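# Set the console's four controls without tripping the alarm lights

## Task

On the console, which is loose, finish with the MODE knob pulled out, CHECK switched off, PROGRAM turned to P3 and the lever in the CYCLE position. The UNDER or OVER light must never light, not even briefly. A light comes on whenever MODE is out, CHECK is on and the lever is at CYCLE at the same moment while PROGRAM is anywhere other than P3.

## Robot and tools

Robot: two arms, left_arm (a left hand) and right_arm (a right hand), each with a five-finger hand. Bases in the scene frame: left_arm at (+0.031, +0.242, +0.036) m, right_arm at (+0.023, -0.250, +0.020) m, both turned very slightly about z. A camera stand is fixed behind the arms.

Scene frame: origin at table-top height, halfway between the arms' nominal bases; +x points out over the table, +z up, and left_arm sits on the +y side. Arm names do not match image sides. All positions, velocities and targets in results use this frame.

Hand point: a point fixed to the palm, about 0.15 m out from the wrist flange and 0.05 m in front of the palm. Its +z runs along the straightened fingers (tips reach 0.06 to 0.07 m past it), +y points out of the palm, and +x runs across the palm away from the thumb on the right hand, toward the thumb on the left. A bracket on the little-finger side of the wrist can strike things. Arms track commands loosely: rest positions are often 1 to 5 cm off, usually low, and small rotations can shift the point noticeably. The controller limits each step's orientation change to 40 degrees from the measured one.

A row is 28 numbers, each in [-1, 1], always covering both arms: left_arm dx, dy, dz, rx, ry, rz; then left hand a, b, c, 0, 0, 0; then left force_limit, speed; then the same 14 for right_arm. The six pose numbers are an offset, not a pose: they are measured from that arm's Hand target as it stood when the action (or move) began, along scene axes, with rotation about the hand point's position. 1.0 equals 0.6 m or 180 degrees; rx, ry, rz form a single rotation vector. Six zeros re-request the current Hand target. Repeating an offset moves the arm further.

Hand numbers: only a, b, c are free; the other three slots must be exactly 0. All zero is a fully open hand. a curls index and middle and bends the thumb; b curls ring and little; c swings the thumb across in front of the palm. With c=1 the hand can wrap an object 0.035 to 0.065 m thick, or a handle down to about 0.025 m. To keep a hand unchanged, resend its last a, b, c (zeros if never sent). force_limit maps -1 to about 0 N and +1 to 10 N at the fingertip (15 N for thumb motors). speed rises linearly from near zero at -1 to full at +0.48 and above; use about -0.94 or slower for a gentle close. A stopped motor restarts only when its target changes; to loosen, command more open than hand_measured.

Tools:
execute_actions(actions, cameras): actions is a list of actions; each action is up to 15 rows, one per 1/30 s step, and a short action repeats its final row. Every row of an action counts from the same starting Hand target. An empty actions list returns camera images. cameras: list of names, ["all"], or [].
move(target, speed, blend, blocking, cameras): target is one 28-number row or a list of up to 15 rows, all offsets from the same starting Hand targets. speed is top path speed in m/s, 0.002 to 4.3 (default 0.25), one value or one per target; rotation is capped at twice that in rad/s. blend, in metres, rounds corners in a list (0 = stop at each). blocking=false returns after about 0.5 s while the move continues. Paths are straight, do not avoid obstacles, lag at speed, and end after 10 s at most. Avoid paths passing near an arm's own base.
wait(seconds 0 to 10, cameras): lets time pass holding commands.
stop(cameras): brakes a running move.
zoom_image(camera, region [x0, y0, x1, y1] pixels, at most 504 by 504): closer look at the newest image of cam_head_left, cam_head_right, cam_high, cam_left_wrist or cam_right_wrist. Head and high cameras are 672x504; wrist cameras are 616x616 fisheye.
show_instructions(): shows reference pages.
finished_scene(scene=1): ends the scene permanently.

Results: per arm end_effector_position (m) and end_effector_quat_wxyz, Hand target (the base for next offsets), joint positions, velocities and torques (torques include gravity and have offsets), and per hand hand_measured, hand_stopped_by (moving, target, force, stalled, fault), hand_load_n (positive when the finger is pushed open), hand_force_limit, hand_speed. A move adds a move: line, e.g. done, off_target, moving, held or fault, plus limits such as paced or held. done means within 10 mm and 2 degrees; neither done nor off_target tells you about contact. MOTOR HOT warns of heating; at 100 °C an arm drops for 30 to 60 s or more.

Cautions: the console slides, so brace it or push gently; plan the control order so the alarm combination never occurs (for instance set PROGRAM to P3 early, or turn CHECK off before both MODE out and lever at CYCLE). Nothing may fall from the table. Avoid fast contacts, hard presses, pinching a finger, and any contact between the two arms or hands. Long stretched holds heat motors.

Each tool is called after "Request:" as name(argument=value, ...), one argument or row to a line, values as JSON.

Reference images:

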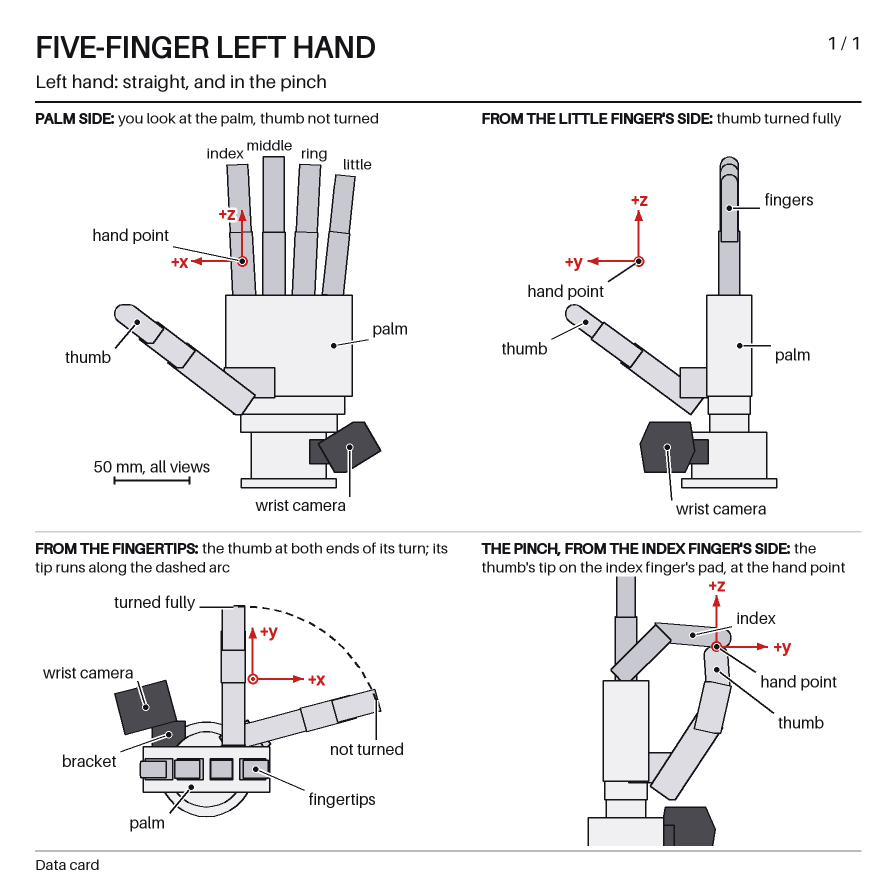

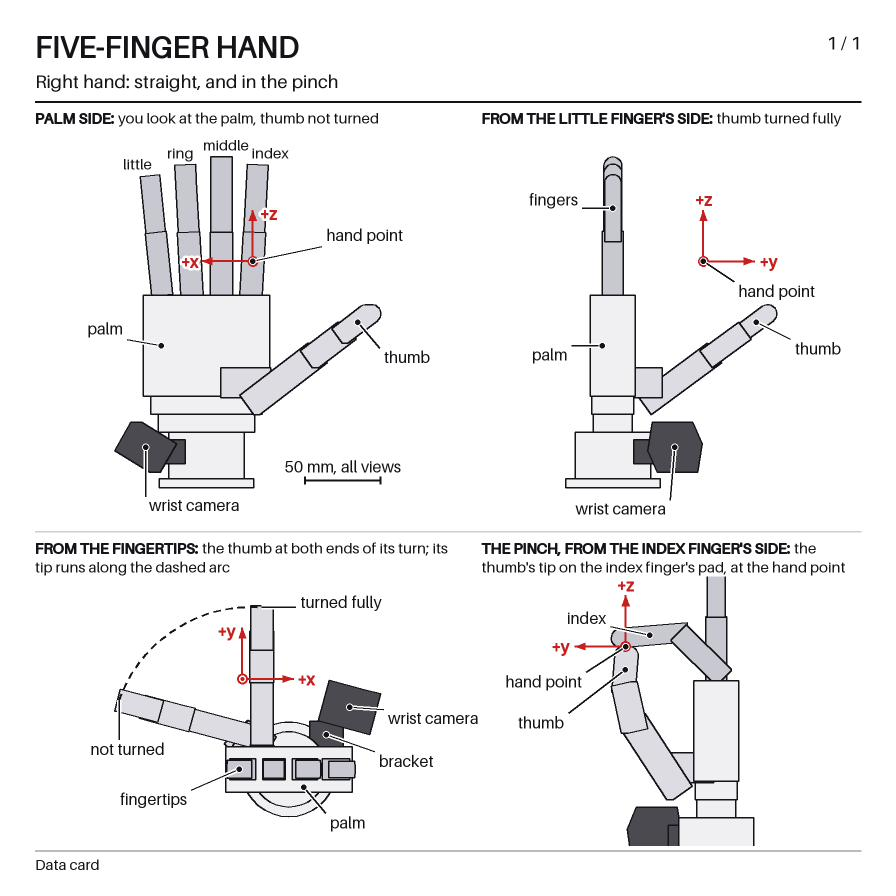

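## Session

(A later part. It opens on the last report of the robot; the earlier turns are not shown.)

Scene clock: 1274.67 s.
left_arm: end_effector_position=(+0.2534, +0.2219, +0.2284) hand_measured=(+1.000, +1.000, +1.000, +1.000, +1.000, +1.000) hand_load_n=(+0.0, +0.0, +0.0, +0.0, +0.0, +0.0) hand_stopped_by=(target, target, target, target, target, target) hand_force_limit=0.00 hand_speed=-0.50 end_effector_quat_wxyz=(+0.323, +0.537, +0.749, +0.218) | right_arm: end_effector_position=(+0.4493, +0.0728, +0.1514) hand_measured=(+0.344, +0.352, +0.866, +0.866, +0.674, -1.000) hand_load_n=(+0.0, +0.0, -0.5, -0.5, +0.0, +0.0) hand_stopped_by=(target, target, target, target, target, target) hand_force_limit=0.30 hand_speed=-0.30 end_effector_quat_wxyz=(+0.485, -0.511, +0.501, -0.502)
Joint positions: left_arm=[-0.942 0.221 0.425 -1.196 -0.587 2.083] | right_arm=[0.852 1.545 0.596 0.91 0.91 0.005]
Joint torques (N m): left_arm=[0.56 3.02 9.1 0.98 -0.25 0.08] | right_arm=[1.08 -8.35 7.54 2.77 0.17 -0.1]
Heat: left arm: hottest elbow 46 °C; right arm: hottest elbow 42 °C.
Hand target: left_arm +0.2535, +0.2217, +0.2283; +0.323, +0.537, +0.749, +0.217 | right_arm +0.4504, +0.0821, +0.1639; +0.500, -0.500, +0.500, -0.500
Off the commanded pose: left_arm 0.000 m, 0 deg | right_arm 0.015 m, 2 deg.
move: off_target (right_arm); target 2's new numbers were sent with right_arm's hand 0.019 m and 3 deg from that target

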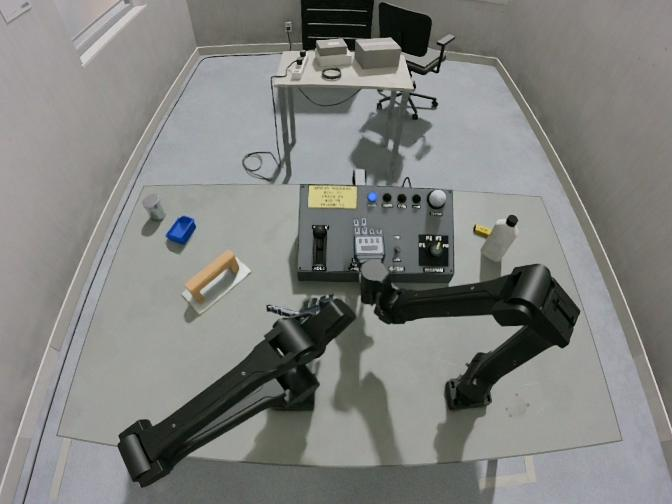

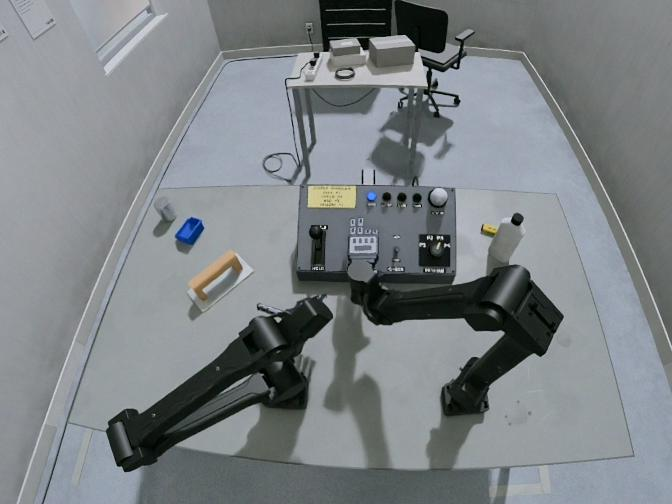

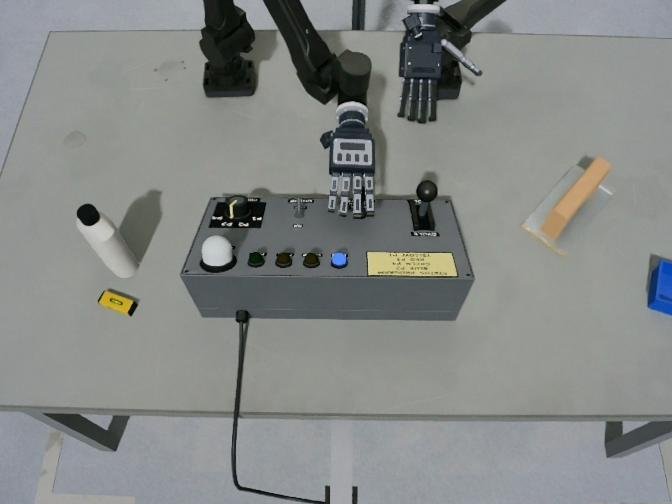

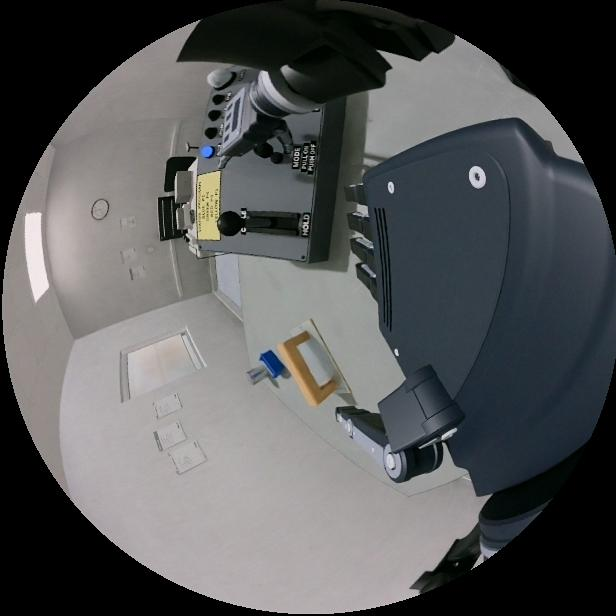

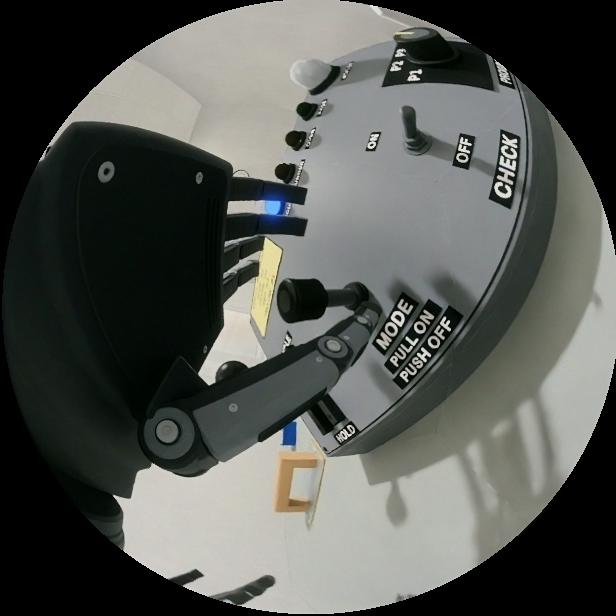

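Request:
move(
  target=[
    [0,0,0,0,0,0,0,0,0,0,0,0,0,-0.5,-0.09,0,0.07,0,0,0,0.1,0.333,1,0,0,0,0.3,-0.3],
    [0,0,0,0,0,0,0,0,0,0,0,0,0,-0.5,-0.18,-0.27,0.16,0,0,0,0,0,0,0,0,0,0.3,-0.3],
  ],
  speed=0.15,
  blend=[0.02,0],
  cameras=["all"],
)

Scene clock: 1389.63 s.
left_arm: end_effector_position=(+0.2534, +0.2219, +0.2284) hand_measured=(+1.000, +1.000, +1.000, +1.000, +1.000, +1.000) hand_load_n=(+0.0, +0.0, +0.0, +0.0, -0.5, +0.0) hand_stopped_by=(target, target, target, target, target, target) hand_force_limit=0.00 hand_speed=-0.50 end_effector_quat_wxyz=(+0.323, +0.537, +0.749, +0.218) | right_arm: end_effector_position=(+0.3407, -0.0776, +0.2535) hand_measured=(+1.000, +1.000, +1.000, +1.000, +1.000, +1.000) hand_load_n=(+0.0, +0.0, +0.0, +0.0, +0.0, -0.5) hand_stopped_by=(target, target, target, target, target, target) hand_force_limit=0.30 hand_speed=-0.30 end_effector_quat_wxyz=(+0.498, -0.507, +0.495, -0.500)
Joint positions: left_arm=[-0.942 0.221 0.425 -1.196 -0.587 2.083] | right_arm=[0.802 0.594 0.32 0.268 0.844 -0.01]
Joint torques (N m): left_arm=[0.21 3.49 9.18 0.88 -0.24 0.05] | right_arm=[-0.15 -0.32 10.61 1.44 -0.05 0.03]
Heat: left arm: hottest elbow 46 °C; right arm: hottest elbow 37 °C.
Hand target: left_arm +0.2535, +0.2217, +0.2283; +0.323, +0.537, +0.749, +0.217 | right_arm +0.3425, -0.0799, +0.2600; +0.500, -0.500, +0.500, -0.500
Off the commanded pose: left_arm 0.000 m, 0 deg | right_arm 0.007 m, 1 deg.
move: done

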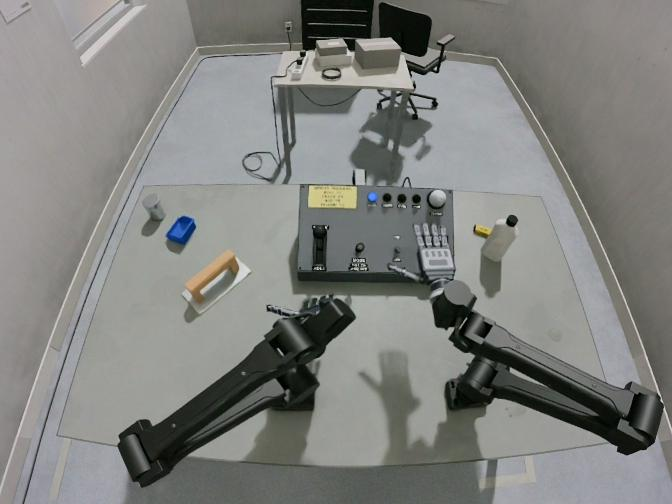

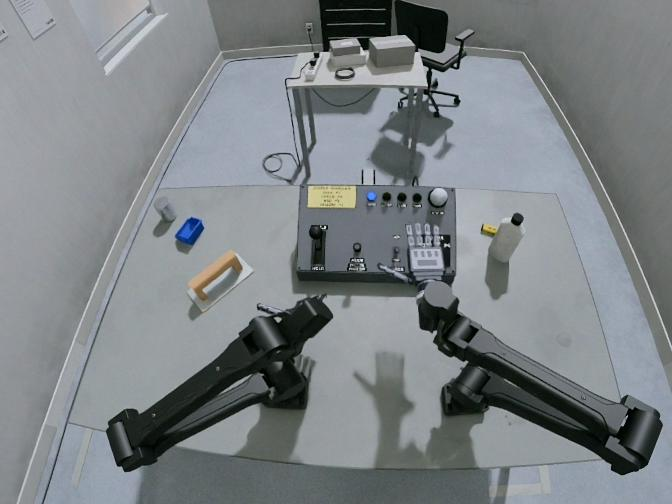

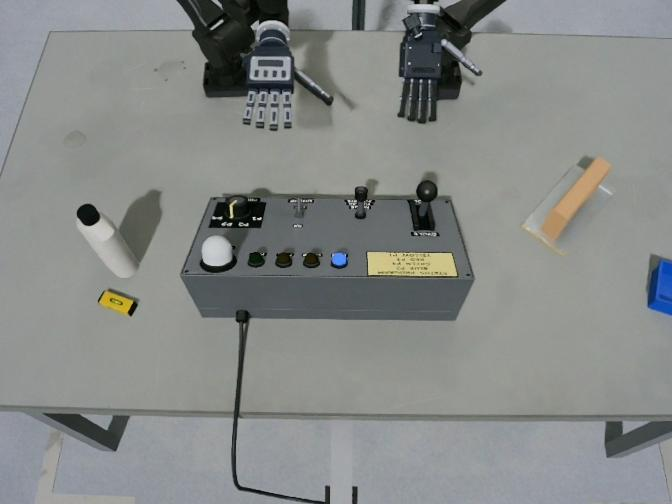

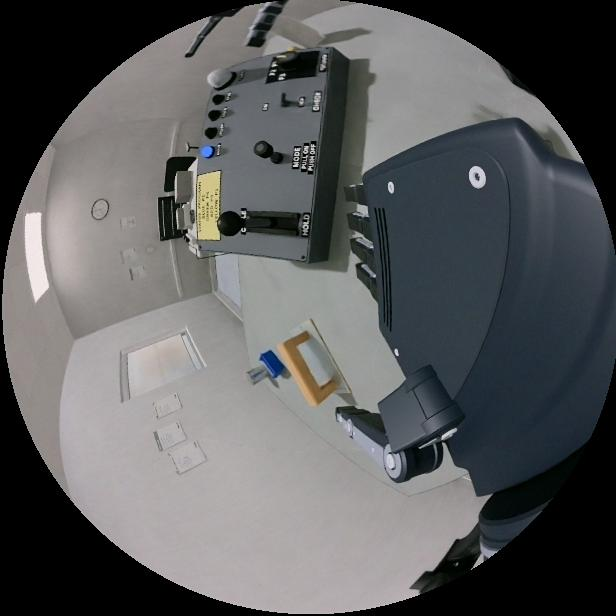

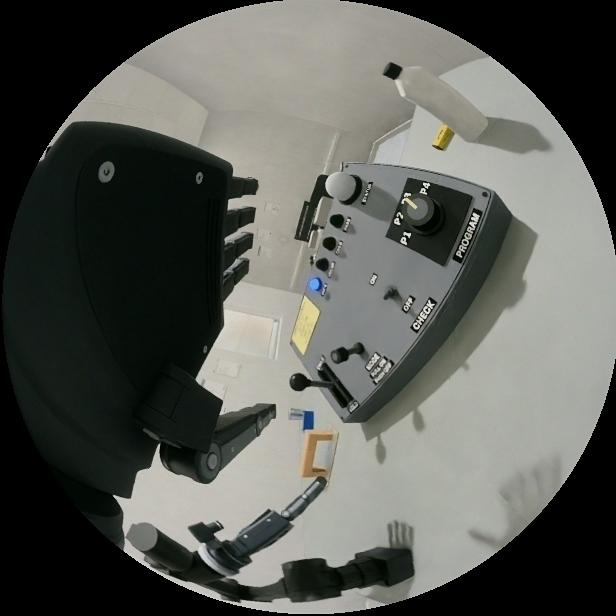

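Request:
zoom_image(
  camera="cam_right_wrist",
  region=[280, 150, 520, 430],
)

Request:
zoom_image(
  camera="cam_left_wrist",
  region=[185, 40, 355, 260],
)

Scaled by 1.800 from the camera's 616x616 image, which has a finer 880x880 frame.

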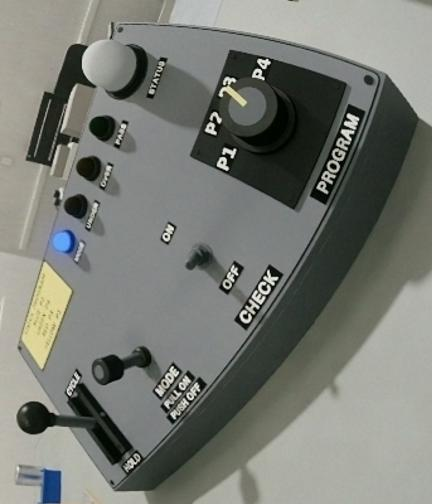

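Scaled by 2.291 from the camera's 616x616 image, which has a finer 880x880 frame.

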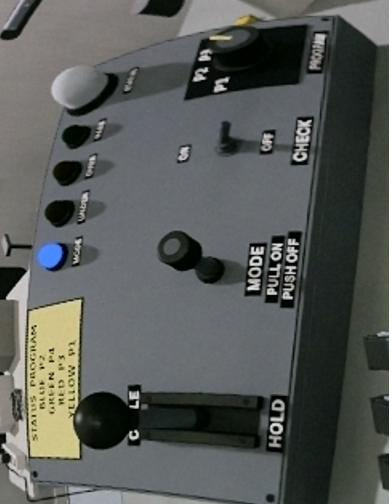

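Request:
zoom_image(
  camera="cam_head_right",
  region=[290, 180, 390, 280],
)

Request:
zoom_image(
  camera="cam_head_left",
  region=[290, 180, 390, 280],
)

Request:
zoom_image(
  camera="cam_high",
  region=[340, 170, 480, 290],
)

Scaled by 5.040.

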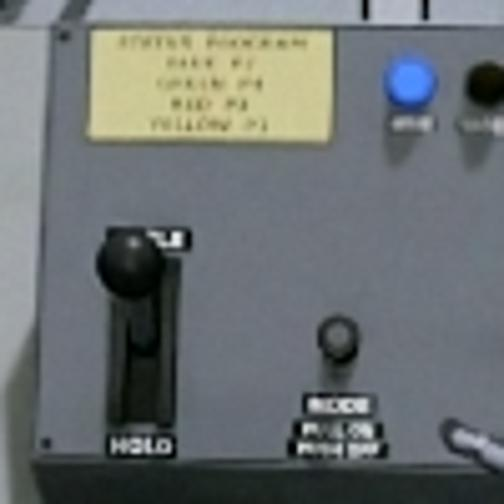

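Scaled by 5.040.

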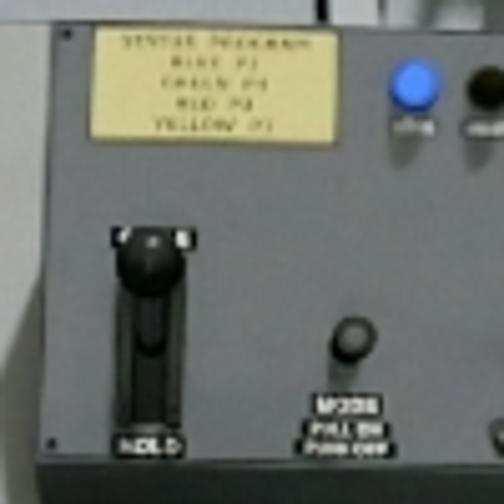

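Scaled by 3.600.

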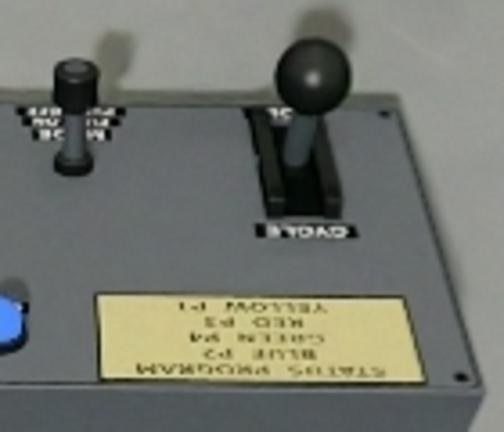

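Request:
move(
  target=[
    [0.1275,-0.0528,0.1528,-0.4152,-0.0241,0.1697,0,0,0,0,0,0,0,-0.5,0,0,0,0,0,0,0,0,0,0,0,0,0.3,-0.3],
    [0.1775,-0.1028,0.1195,-0.8304,-0.0482,0.3393,0,0,0,0,0,0,0,-0.5,0,0,0,0,0,0,0,0,0,0,0,0,0.3,-0.3],
  ],
  speed=0.25,
  blend=[0.03,0],
  cameras=["all"],
)

Scene clock: 1475.57 s.
left_arm: end_effector_position=(+0.3586, +0.1671, +0.2978) hand_measured=(+1.000, +1.000, +1.000, +1.000, +1.000, +1.000) hand_load_n=(+0.0, +0.0, +0.0, +0.0, +0.0, -0.5) hand_stopped_by=(target, target, target, target, target, target) hand_force_limit=0.00 hand_speed=-0.50 end_effector_quat_wxyz=(+0.505, -0.502, +0.503, -0.490) | right_arm: end_effector_position=(+0.3407, -0.0776, +0.2535) hand_measured=(+1.000, +1.000, +1.000, +1.000, +1.000, +1.000) hand_load_n=(+0.0, -0.5, +0.0, +0.0, +0.0, +0.0) hand_stopped_by=(target, target, target, target, target, target) hand_force_limit=0.30 hand_speed=-0.30 end_effector_quat_wxyz=(+0.498, -0.507, +0.495, -0.500)
Joint positions: left_arm=[-0.371 0.33 0.351 -0.031 -0.355 0.012] | right_arm=[0.802 0.594 0.32 0.268 0.844 -0.01]
Joint torques (N m): left_arm=[-1.55 1.73 9.95 2.36 0.07 -0.02] | right_arm=[-0.32 -0.44 10.51 1.4 -0.06 0.05]
Heat: left arm: hottest elbow 47 °C; right arm: hottest elbow 41 °C.
Hand target: left_arm +0.3600, +0.1600, +0.3001; +0.500, -0.500, +0.501, -0.500 | right_arm +0.3425, -0.0799, +0.2600; +0.500, -0.500, +0.500, -0.500
Off the commanded pose: left_arm 0.008 m, 1 deg | right_arm 0.007 m, 1 deg.
move: done

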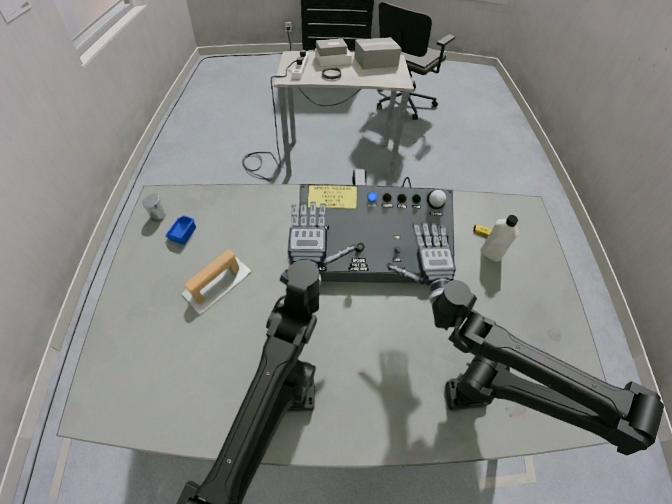

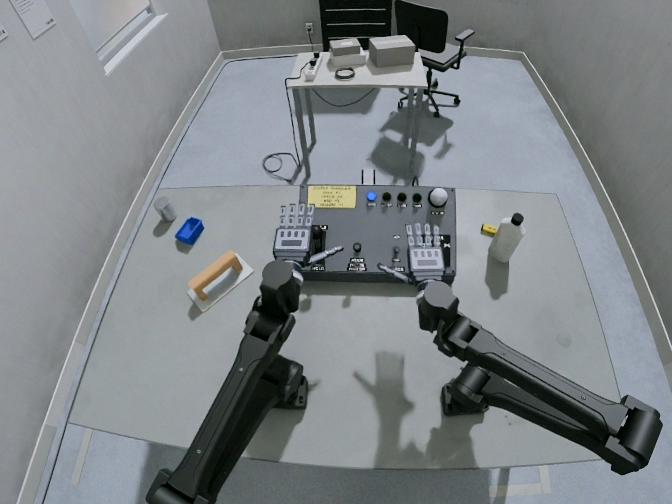

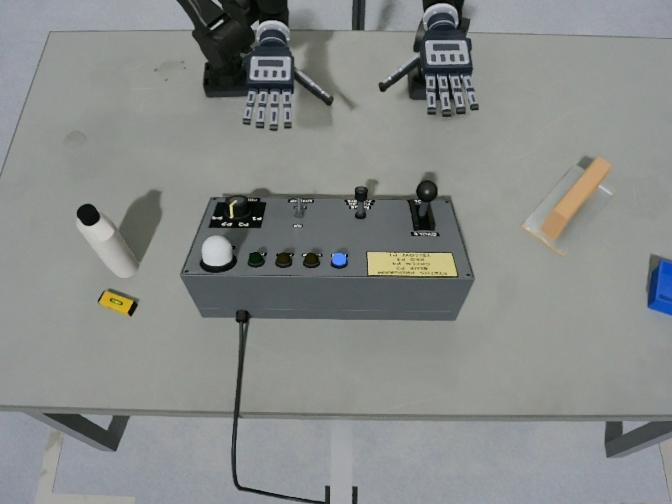

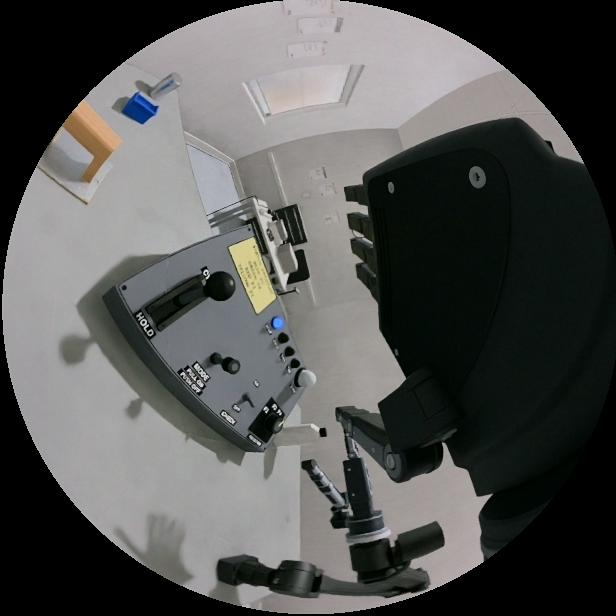

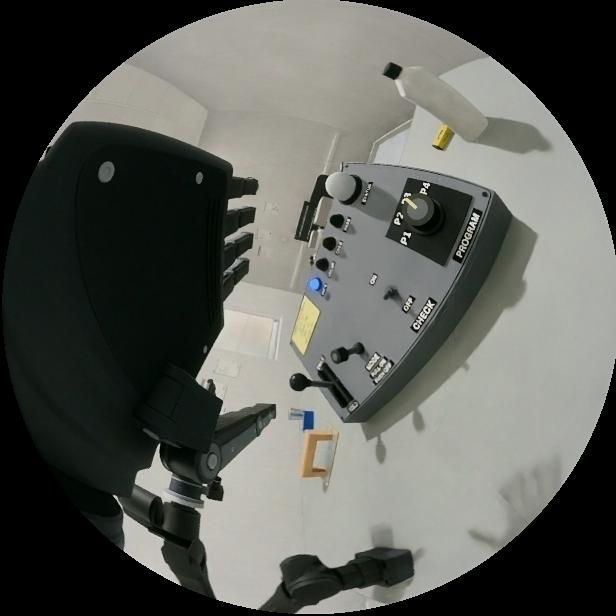

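Request:
move(
  target=[
    [0.04,0.004,-0.02,0,0,0,0.1,0.333,1,0,0,0,0.2,-0.3,0,0,0,0,0,0,0,0,0,0,0,0,0.3,-0.3],
    [0.1417,0.0083,-0.0635,0,0,0,0.1,0.333,1,0,0,0,0.2,-0.3,0,0,0,0,0,0,0,0,0,0,0,0,0.3,-0.3],
  ],
  speed=0.12,
  blend=[0.02,0],
  cameras=["cam_head_left","cam_high","cam_left_wrist","cam_right_wrist"],
)

Scene clock: 1489.63 s.
left_arm: end_effector_position=(+0.4360, +0.1605, +0.2462) hand_measured=(+0.344, +0.352, +0.866, +0.866, +0.674, -1.000) hand_load_n=(+0.0, +0.0, +0.0, +0.0, +0.0, +0.0) hand_stopped_by=(target, target, target, target, target, target) hand_force_limit=0.20 hand_speed=-0.30 end_effector_quat_wxyz=(+0.492, -0.500, +0.517, -0.491) | right_arm: end_effector_position=(+0.3407, -0.0776, +0.2535) hand_measured=(+1.000, +1.000, +1.000, +1.000, +1.000, +1.000) hand_load_n=(+0.0, +0.0, -0.5, +0.0, +0.0, -0.5) hand_stopped_by=(target, target, target, target, target, target) hand_force_limit=0.30 hand_speed=-0.30 end_effector_quat_wxyz=(+0.498, -0.507, +0.495, -0.500)
Joint positions: left_arm=[-0.253 0.778 0.333 0.41 -0.206 0.01] | right_arm=[0.802 0.594 0.32 0.268 0.844 -0.01]
Joint torques (N m): left_arm=[2.26 0.09 11.19 2.44 0.2 -0.04] | right_arm=[-0.26 -0.38 10.56 1.46 -0.04 0.07]
Heat: left arm: hottest elbow 46 °C; right arm: hottest elbow 41 °C.
Hand target: left_arm +0.4451, +0.1650, +0.2621; +0.500, -0.500, +0.500, -0.500 | right_arm +0.3425, -0.0799, +0.2600; +0.500, -0.500, +0.500, -0.500
Off the commanded pose: left_arm 0.019 m, 2 deg | right_arm 0.007 m, 1 deg.
move: off_target (left_arm); blend cut to 0.0136 m at target 1
Images, in order (width x height): cam_head_left 672x504, cam_high 672x504, cam_left_wrist 616x616, cam_right_wrist 616x616.

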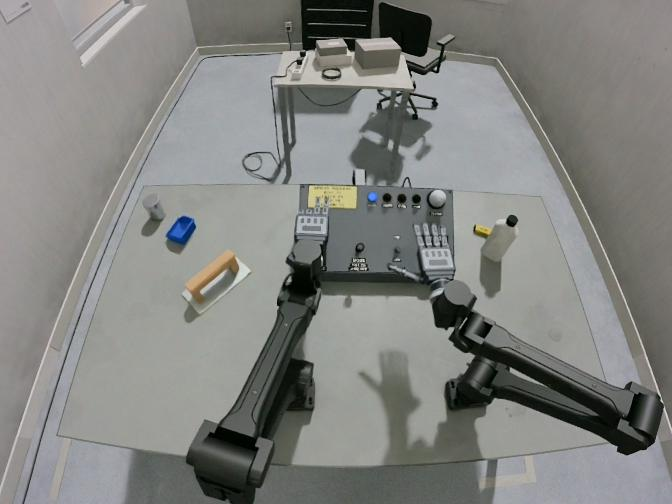

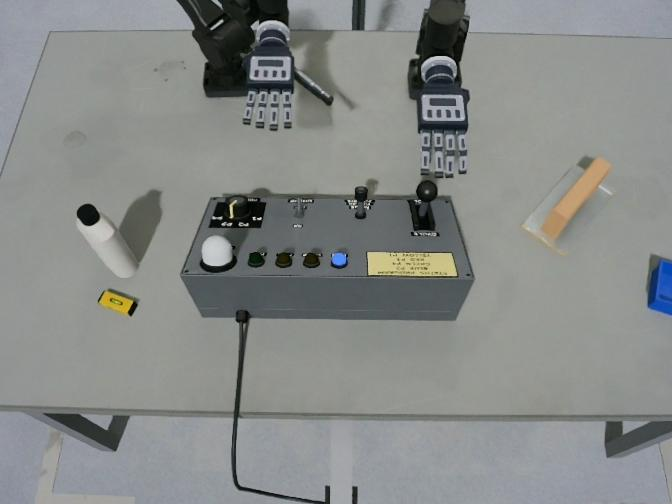

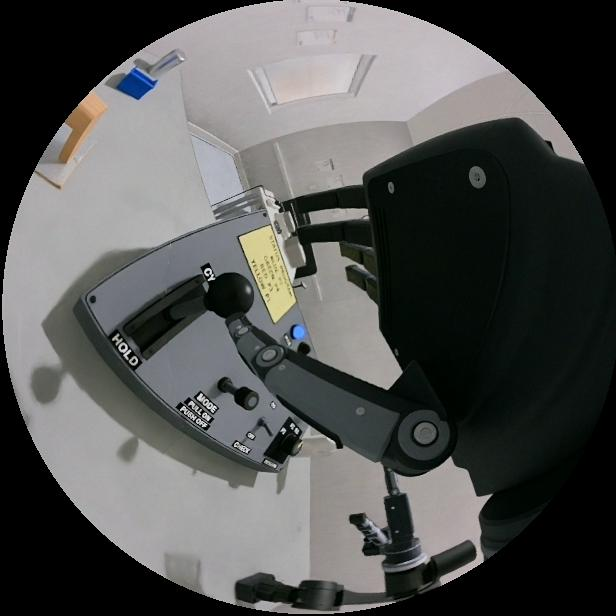

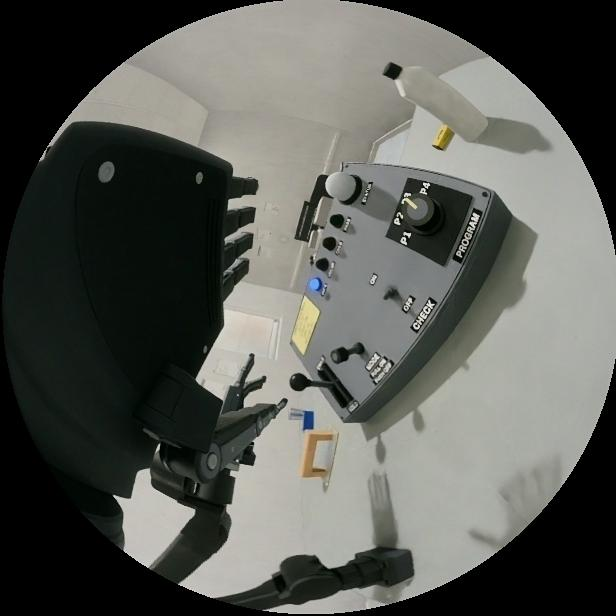

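Request:
zoom_image(
  camera="cam_left_wrist",
  region=[100, 180, 400, 480],
)

Request:
zoom_image(
  camera="cam_right_wrist",
  region=[210, 320, 410, 480],
)

Request:
zoom_image(
  camera="cam_high",
  region=[390, 80, 490, 240],
)

Scaled by 1.680 from the camera's 616x616 image, which has a finer 880x880 frame.

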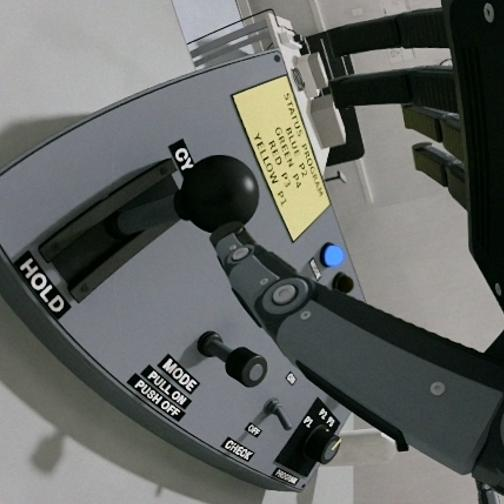

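Scaled by 2.520 from the camera's 616x616 image, which has a finer 880x880 frame.

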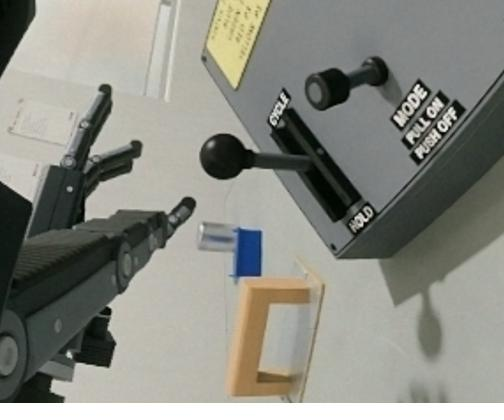

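Scaled by 3.150.

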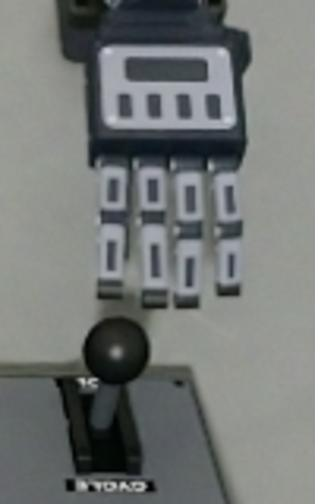

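Request:
move(
  target=[
    [0.0183,0.0142,-0.0417,0,0,0,0.1,0.333,1,0,0,0,0.2,-0.3,0,0,0,0,0,0,0,0,0,0,0,0,0.3,-0.3],
    [0.0317,0.0142,-0.0683,0,0,0,0.1,0.333,1,0,0,0,0.2,-0.3,0,0,0,0,0,0,0,0,0,0,0,0,0.3,-0.3],
  ],
  speed=0.06,
  blend=[0.005,0],
  cameras=["cam_head_left","cam_high","cam_left_wrist","cam_right_wrist"],
)

Scene clock: 1515.53 s.
left_arm: end_effector_position=(+0.4611, +0.1672, +0.2192) hand_measured=(+0.344, +0.352, +0.866, +0.866, +0.674, -1.000) hand_load_n=(+0.0, +0.0, +0.0, +0.0, +0.0, +0.0) hand_stopped_by=(target, target, target, target, target, target) hand_force_limit=0.20 hand_speed=-0.30 end_effector_quat_wxyz=(+0.496, -0.496, +0.510, -0.498) | right_arm: end_effector_position=(+0.3407, -0.0776, +0.2535) hand_measured=(+1.000, +1.000, +1.000, +1.000, +1.000, +1.000) hand_load_n=(+0.0, +0.0, +0.0, +0.0, +0.0, -0.5) hand_stopped_by=(target, target, target, target, target, target) hand_force_limit=0.30 hand_speed=-0.30 end_effector_quat_wxyz=(+0.498, -0.507, +0.495, -0.500)
Joint positions: left_arm=[-0.203 0.972 0.312 0.648 -0.155 0.01] | right_arm=[0.802 0.594 0.32 0.268 0.844 -0.01]
Joint torques (N m): left_arm=[1.49 -0.85 7.99 2.43 0.18 -0.02] | right_arm=[-0.15 -0.62 10.56 1.39 -0.05 0.04]
Heat: left arm: hottest elbow 45 °C; right arm: hottest elbow 41 °C.
Hand target: left_arm +0.4641, +0.1735, +0.2209; +0.500, -0.500, +0.501, -0.500 | right_arm +0.3425, -0.0799, +0.2600; +0.500, -0.500, +0.500, -0.500
Off the commanded pose: left_arm 0.007 m, 1 deg | right_arm 0.007 m, 1 deg.
move: done
Images, in order (width x height): cam_head_left 672x504, cam_high 672x504, cam_left_wrist 616x616, cam_right_wrist 616x616.

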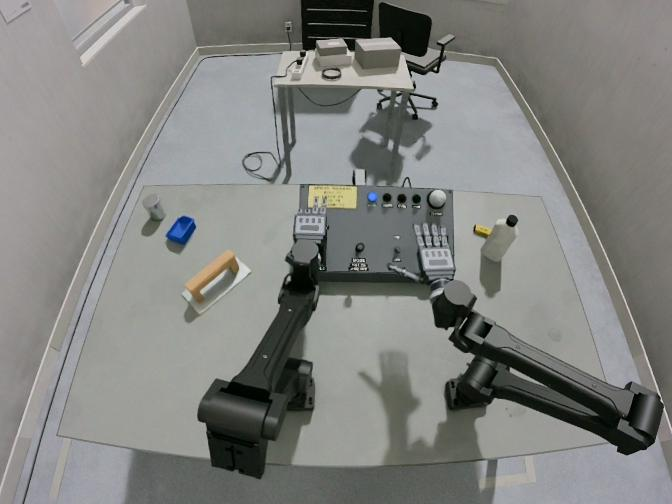

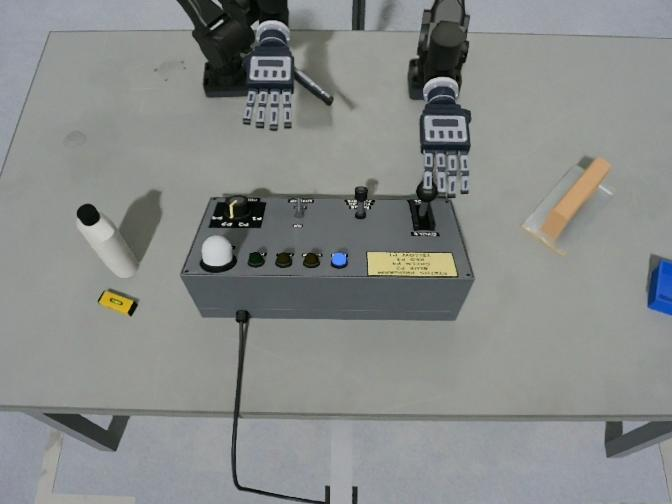

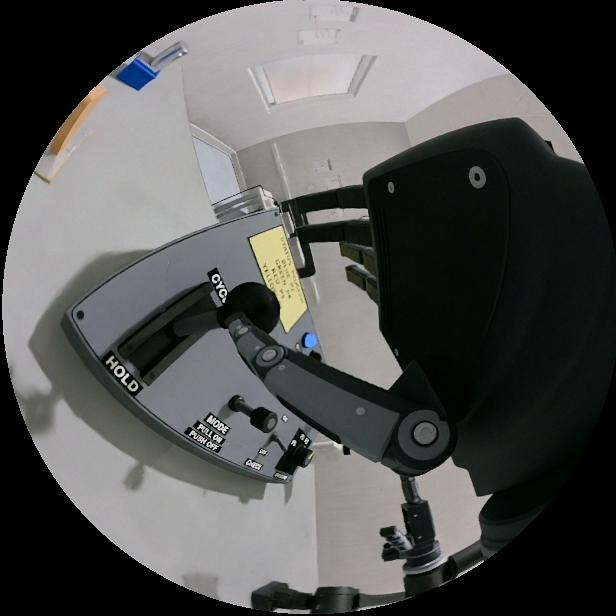

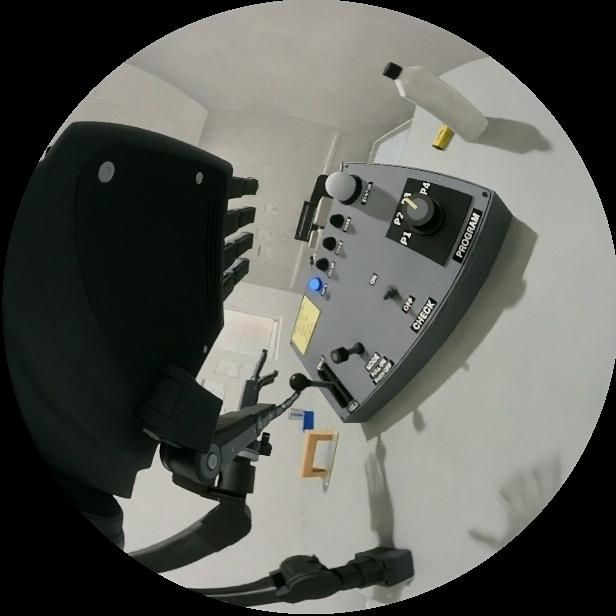

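Request:
zoom_image(
  camera="cam_right_wrist",
  region=[230, 330, 370, 450],
)

Request:
zoom_image(
  camera="cam_left_wrist",
  region=[150, 230, 350, 430],
)

Request:
zoom_image(
  camera="cam_high",
  region=[390, 120, 490, 240],
)

Scaled by 3.600 from the camera's 616x616 image, which has a finer 880x880 frame.

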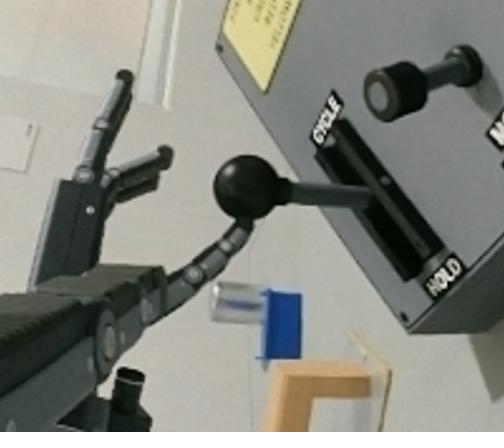

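Scaled by 2.520 from the camera's 616x616 image, which has a finer 880x880 frame.

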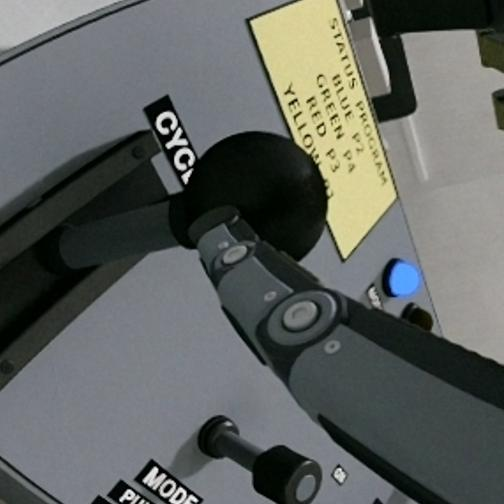

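Scaled by 4.200.

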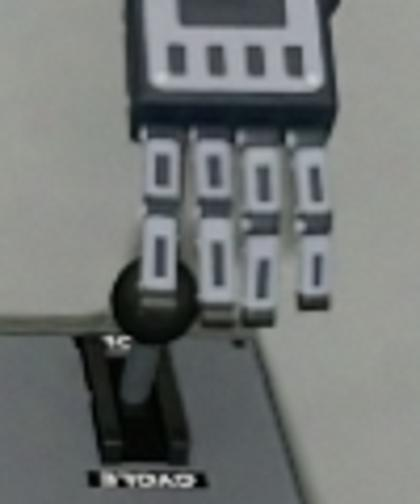

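Request:
move(
  target=[
    [-0.0117,0,0,0,0,0,0.1,0.333,1,0,0,0,0.2,-0.3,0,0,0,0,0,0,0,0,0,0,0,0,0.3,-0.3],
    [-0.0117,0,-0.025,0,0,0,0.1,0.333,1,0,0,0,0.2,-0.3,0,0,0,0,0,0,0,0,0,0,0,0,0.3,-0.3],
  ],
  speed=0.06,
  blend=[0.002,0],
  cameras=["cam_high","cam_left_wrist","cam_right_wrist"],
)

Scene clock: 1534.87 s.
left_arm: end_effector_position=(+0.4545, +0.1685, +0.2040) hand_measured=(+0.344, +0.352, +0.866, +0.866, +0.674, -1.000) hand_load_n=(+0.0, +0.0, +0.0, +0.0, +0.0, +0.0) hand_stopped_by=(target, target, target, target, target, target) hand_force_limit=0.20 hand_speed=-0.30 end_effector_quat_wxyz=(+0.496, -0.496, +0.510, -0.498) | right_arm: end_effector_position=(+0.3407, -0.0776, +0.2535) hand_measured=(+1.000, +1.000, +1.000, +1.000, +1.000, +1.000) hand_load_n=(+0.0, -0.5, +0.0, +0.0, +0.0, -0.5) hand_stopped_by=(target, target, target, target, target, target) hand_force_limit=0.30 hand_speed=-0.30 end_effector_quat_wxyz=(+0.498, -0.507, +0.495, -0.500)
Joint positions: left_arm=[-0.203 0.998 0.273 0.713 -0.156 0.01] | right_arm=[0.802 0.594 0.32 0.268 0.844 -0.01]
Joint torques (N m): left_arm=[1.08 -1.08 7.75 2.41 0.05 -0.04] | right_arm=[-0.26 -0.38 10.51 1.46 -0.05 0.05]
Heat: left arm: hottest elbow 45 °C; right arm: hottest elbow 42 °C.
Hand target: left_arm +0.4570, +0.1735, +0.2058; +0.500, -0.500, +0.501, -0.500 | right_arm +0.3425, -0.0799, +0.2600; +0.500, -0.500, +0.500, -0.500
Off the commanded pose: left_arm 0.006 m, 1 deg | right_arm 0.007 m, 1 deg.
move: done
Images, in order (width x height): cam_high 672x504, cam_left_wrist 616x616, cam_right_wrist 616x616.

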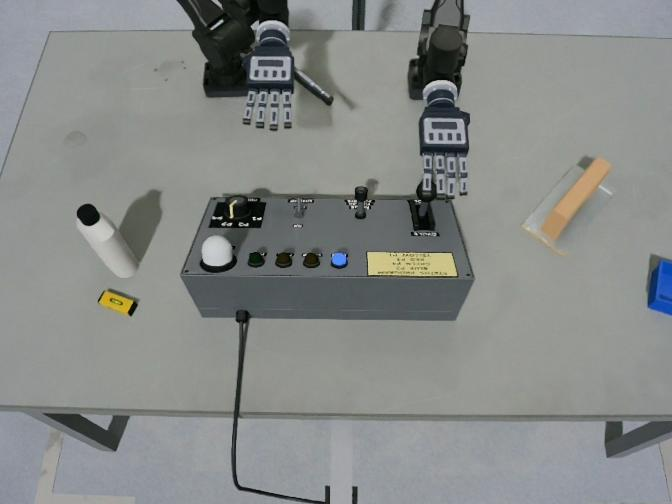

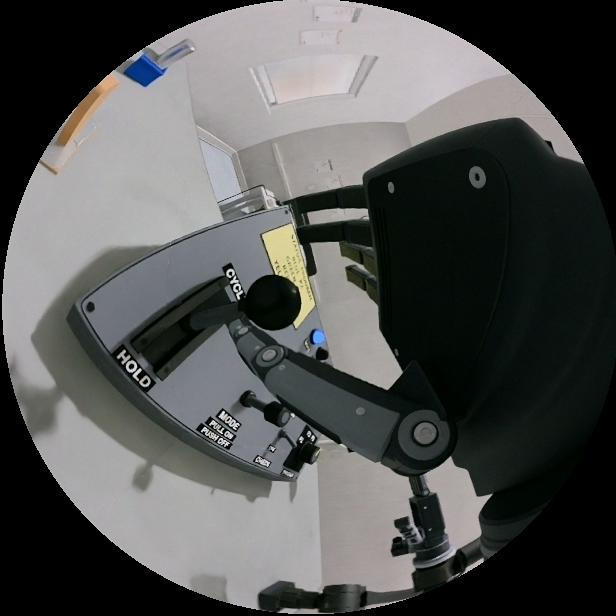

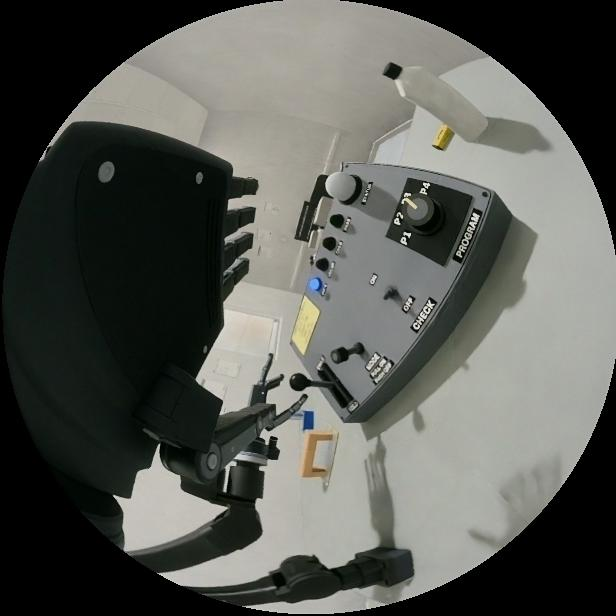

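Request:
move(
  target=[0,0,0,0,0,0,0.7,0.333,1,0,0,0,0.1,-0.7,0,0,0,0,0,0,0,0,0,0,0,0,0.3,-0.3],
  speed=0.06,
  cameras=["cam_high","cam_left_wrist","cam_right_wrist"],
)

Scene clock: 1539.90 s.
left_arm: end_effector_position=(+0.4521, +0.1689, +0.1986) hand_measured=(+0.404, +0.262, +0.178, +0.152, +0.312, -1.000) hand_load_n=(+0.0, +0.0, +1.0, +10.0, +11.0, -0.5) hand_stopped_by=(target, target, force, force, force, target) hand_force_limit=0.10 hand_speed=-0.70 end_effector_quat_wxyz=(+0.494, -0.498, +0.513, -0.495) | right_arm: end_effector_position=(+0.3407, -0.0776, +0.2535) hand_measured=(+1.000, +1.000, +1.000, +1.000, +1.000, +1.000) hand_load_n=(-0.5, -0.5, +0.0, +0.0, +0.0, +0.0) hand_stopped_by=(target, target, target, target, target, target) hand_force_limit=0.30 hand_speed=-0.30 end_effector_quat_wxyz=(+0.498, -0.507, +0.495, -0.500)
Joint positions: left_arm=[-0.203 1.001 0.265 0.714 -0.156 0.01] | right_arm=[0.802 0.594 0.32 0.268 0.844 -0.01]
Joint torques (N m): left_arm=[1.2 -1.14 8.54 2.43 0.04 0] | right_arm=[-0.32 -0.56 10.58 1.35 -0.06 0.07]
Heat: left arm: hottest elbow 45 °C; right arm: hottest elbow 42 °C.
Hand target: left_arm +0.4570, +0.1735, +0.2059; +0.500, -0.500, +0.501, -0.500 | right_arm +0.3425, -0.0799, +0.2600; +0.500, -0.500, +0.500, -0.500
Off the commanded pose: left_arm 0.010 m, 2 deg | right_arm 0.007 m, 1 deg.
move: done
Images, in order (width x height): cam_high 672x504, cam_left_wrist 616x616, cam_right_wrist 616x616.

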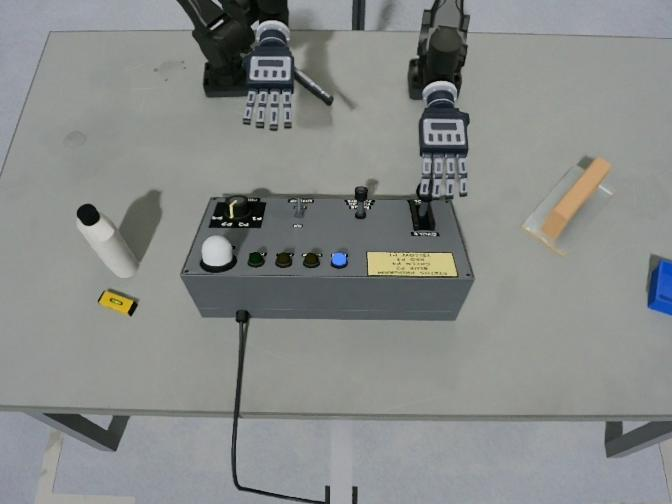

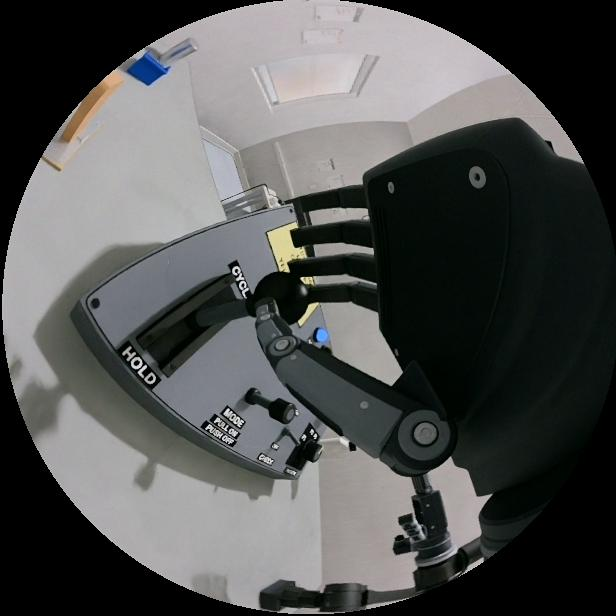

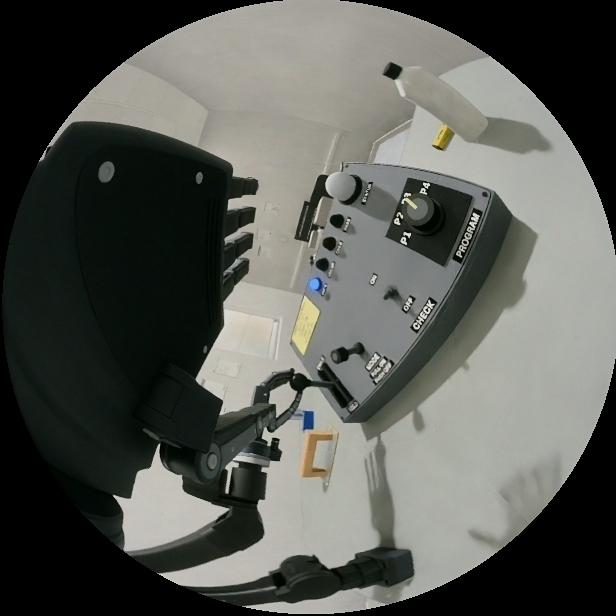

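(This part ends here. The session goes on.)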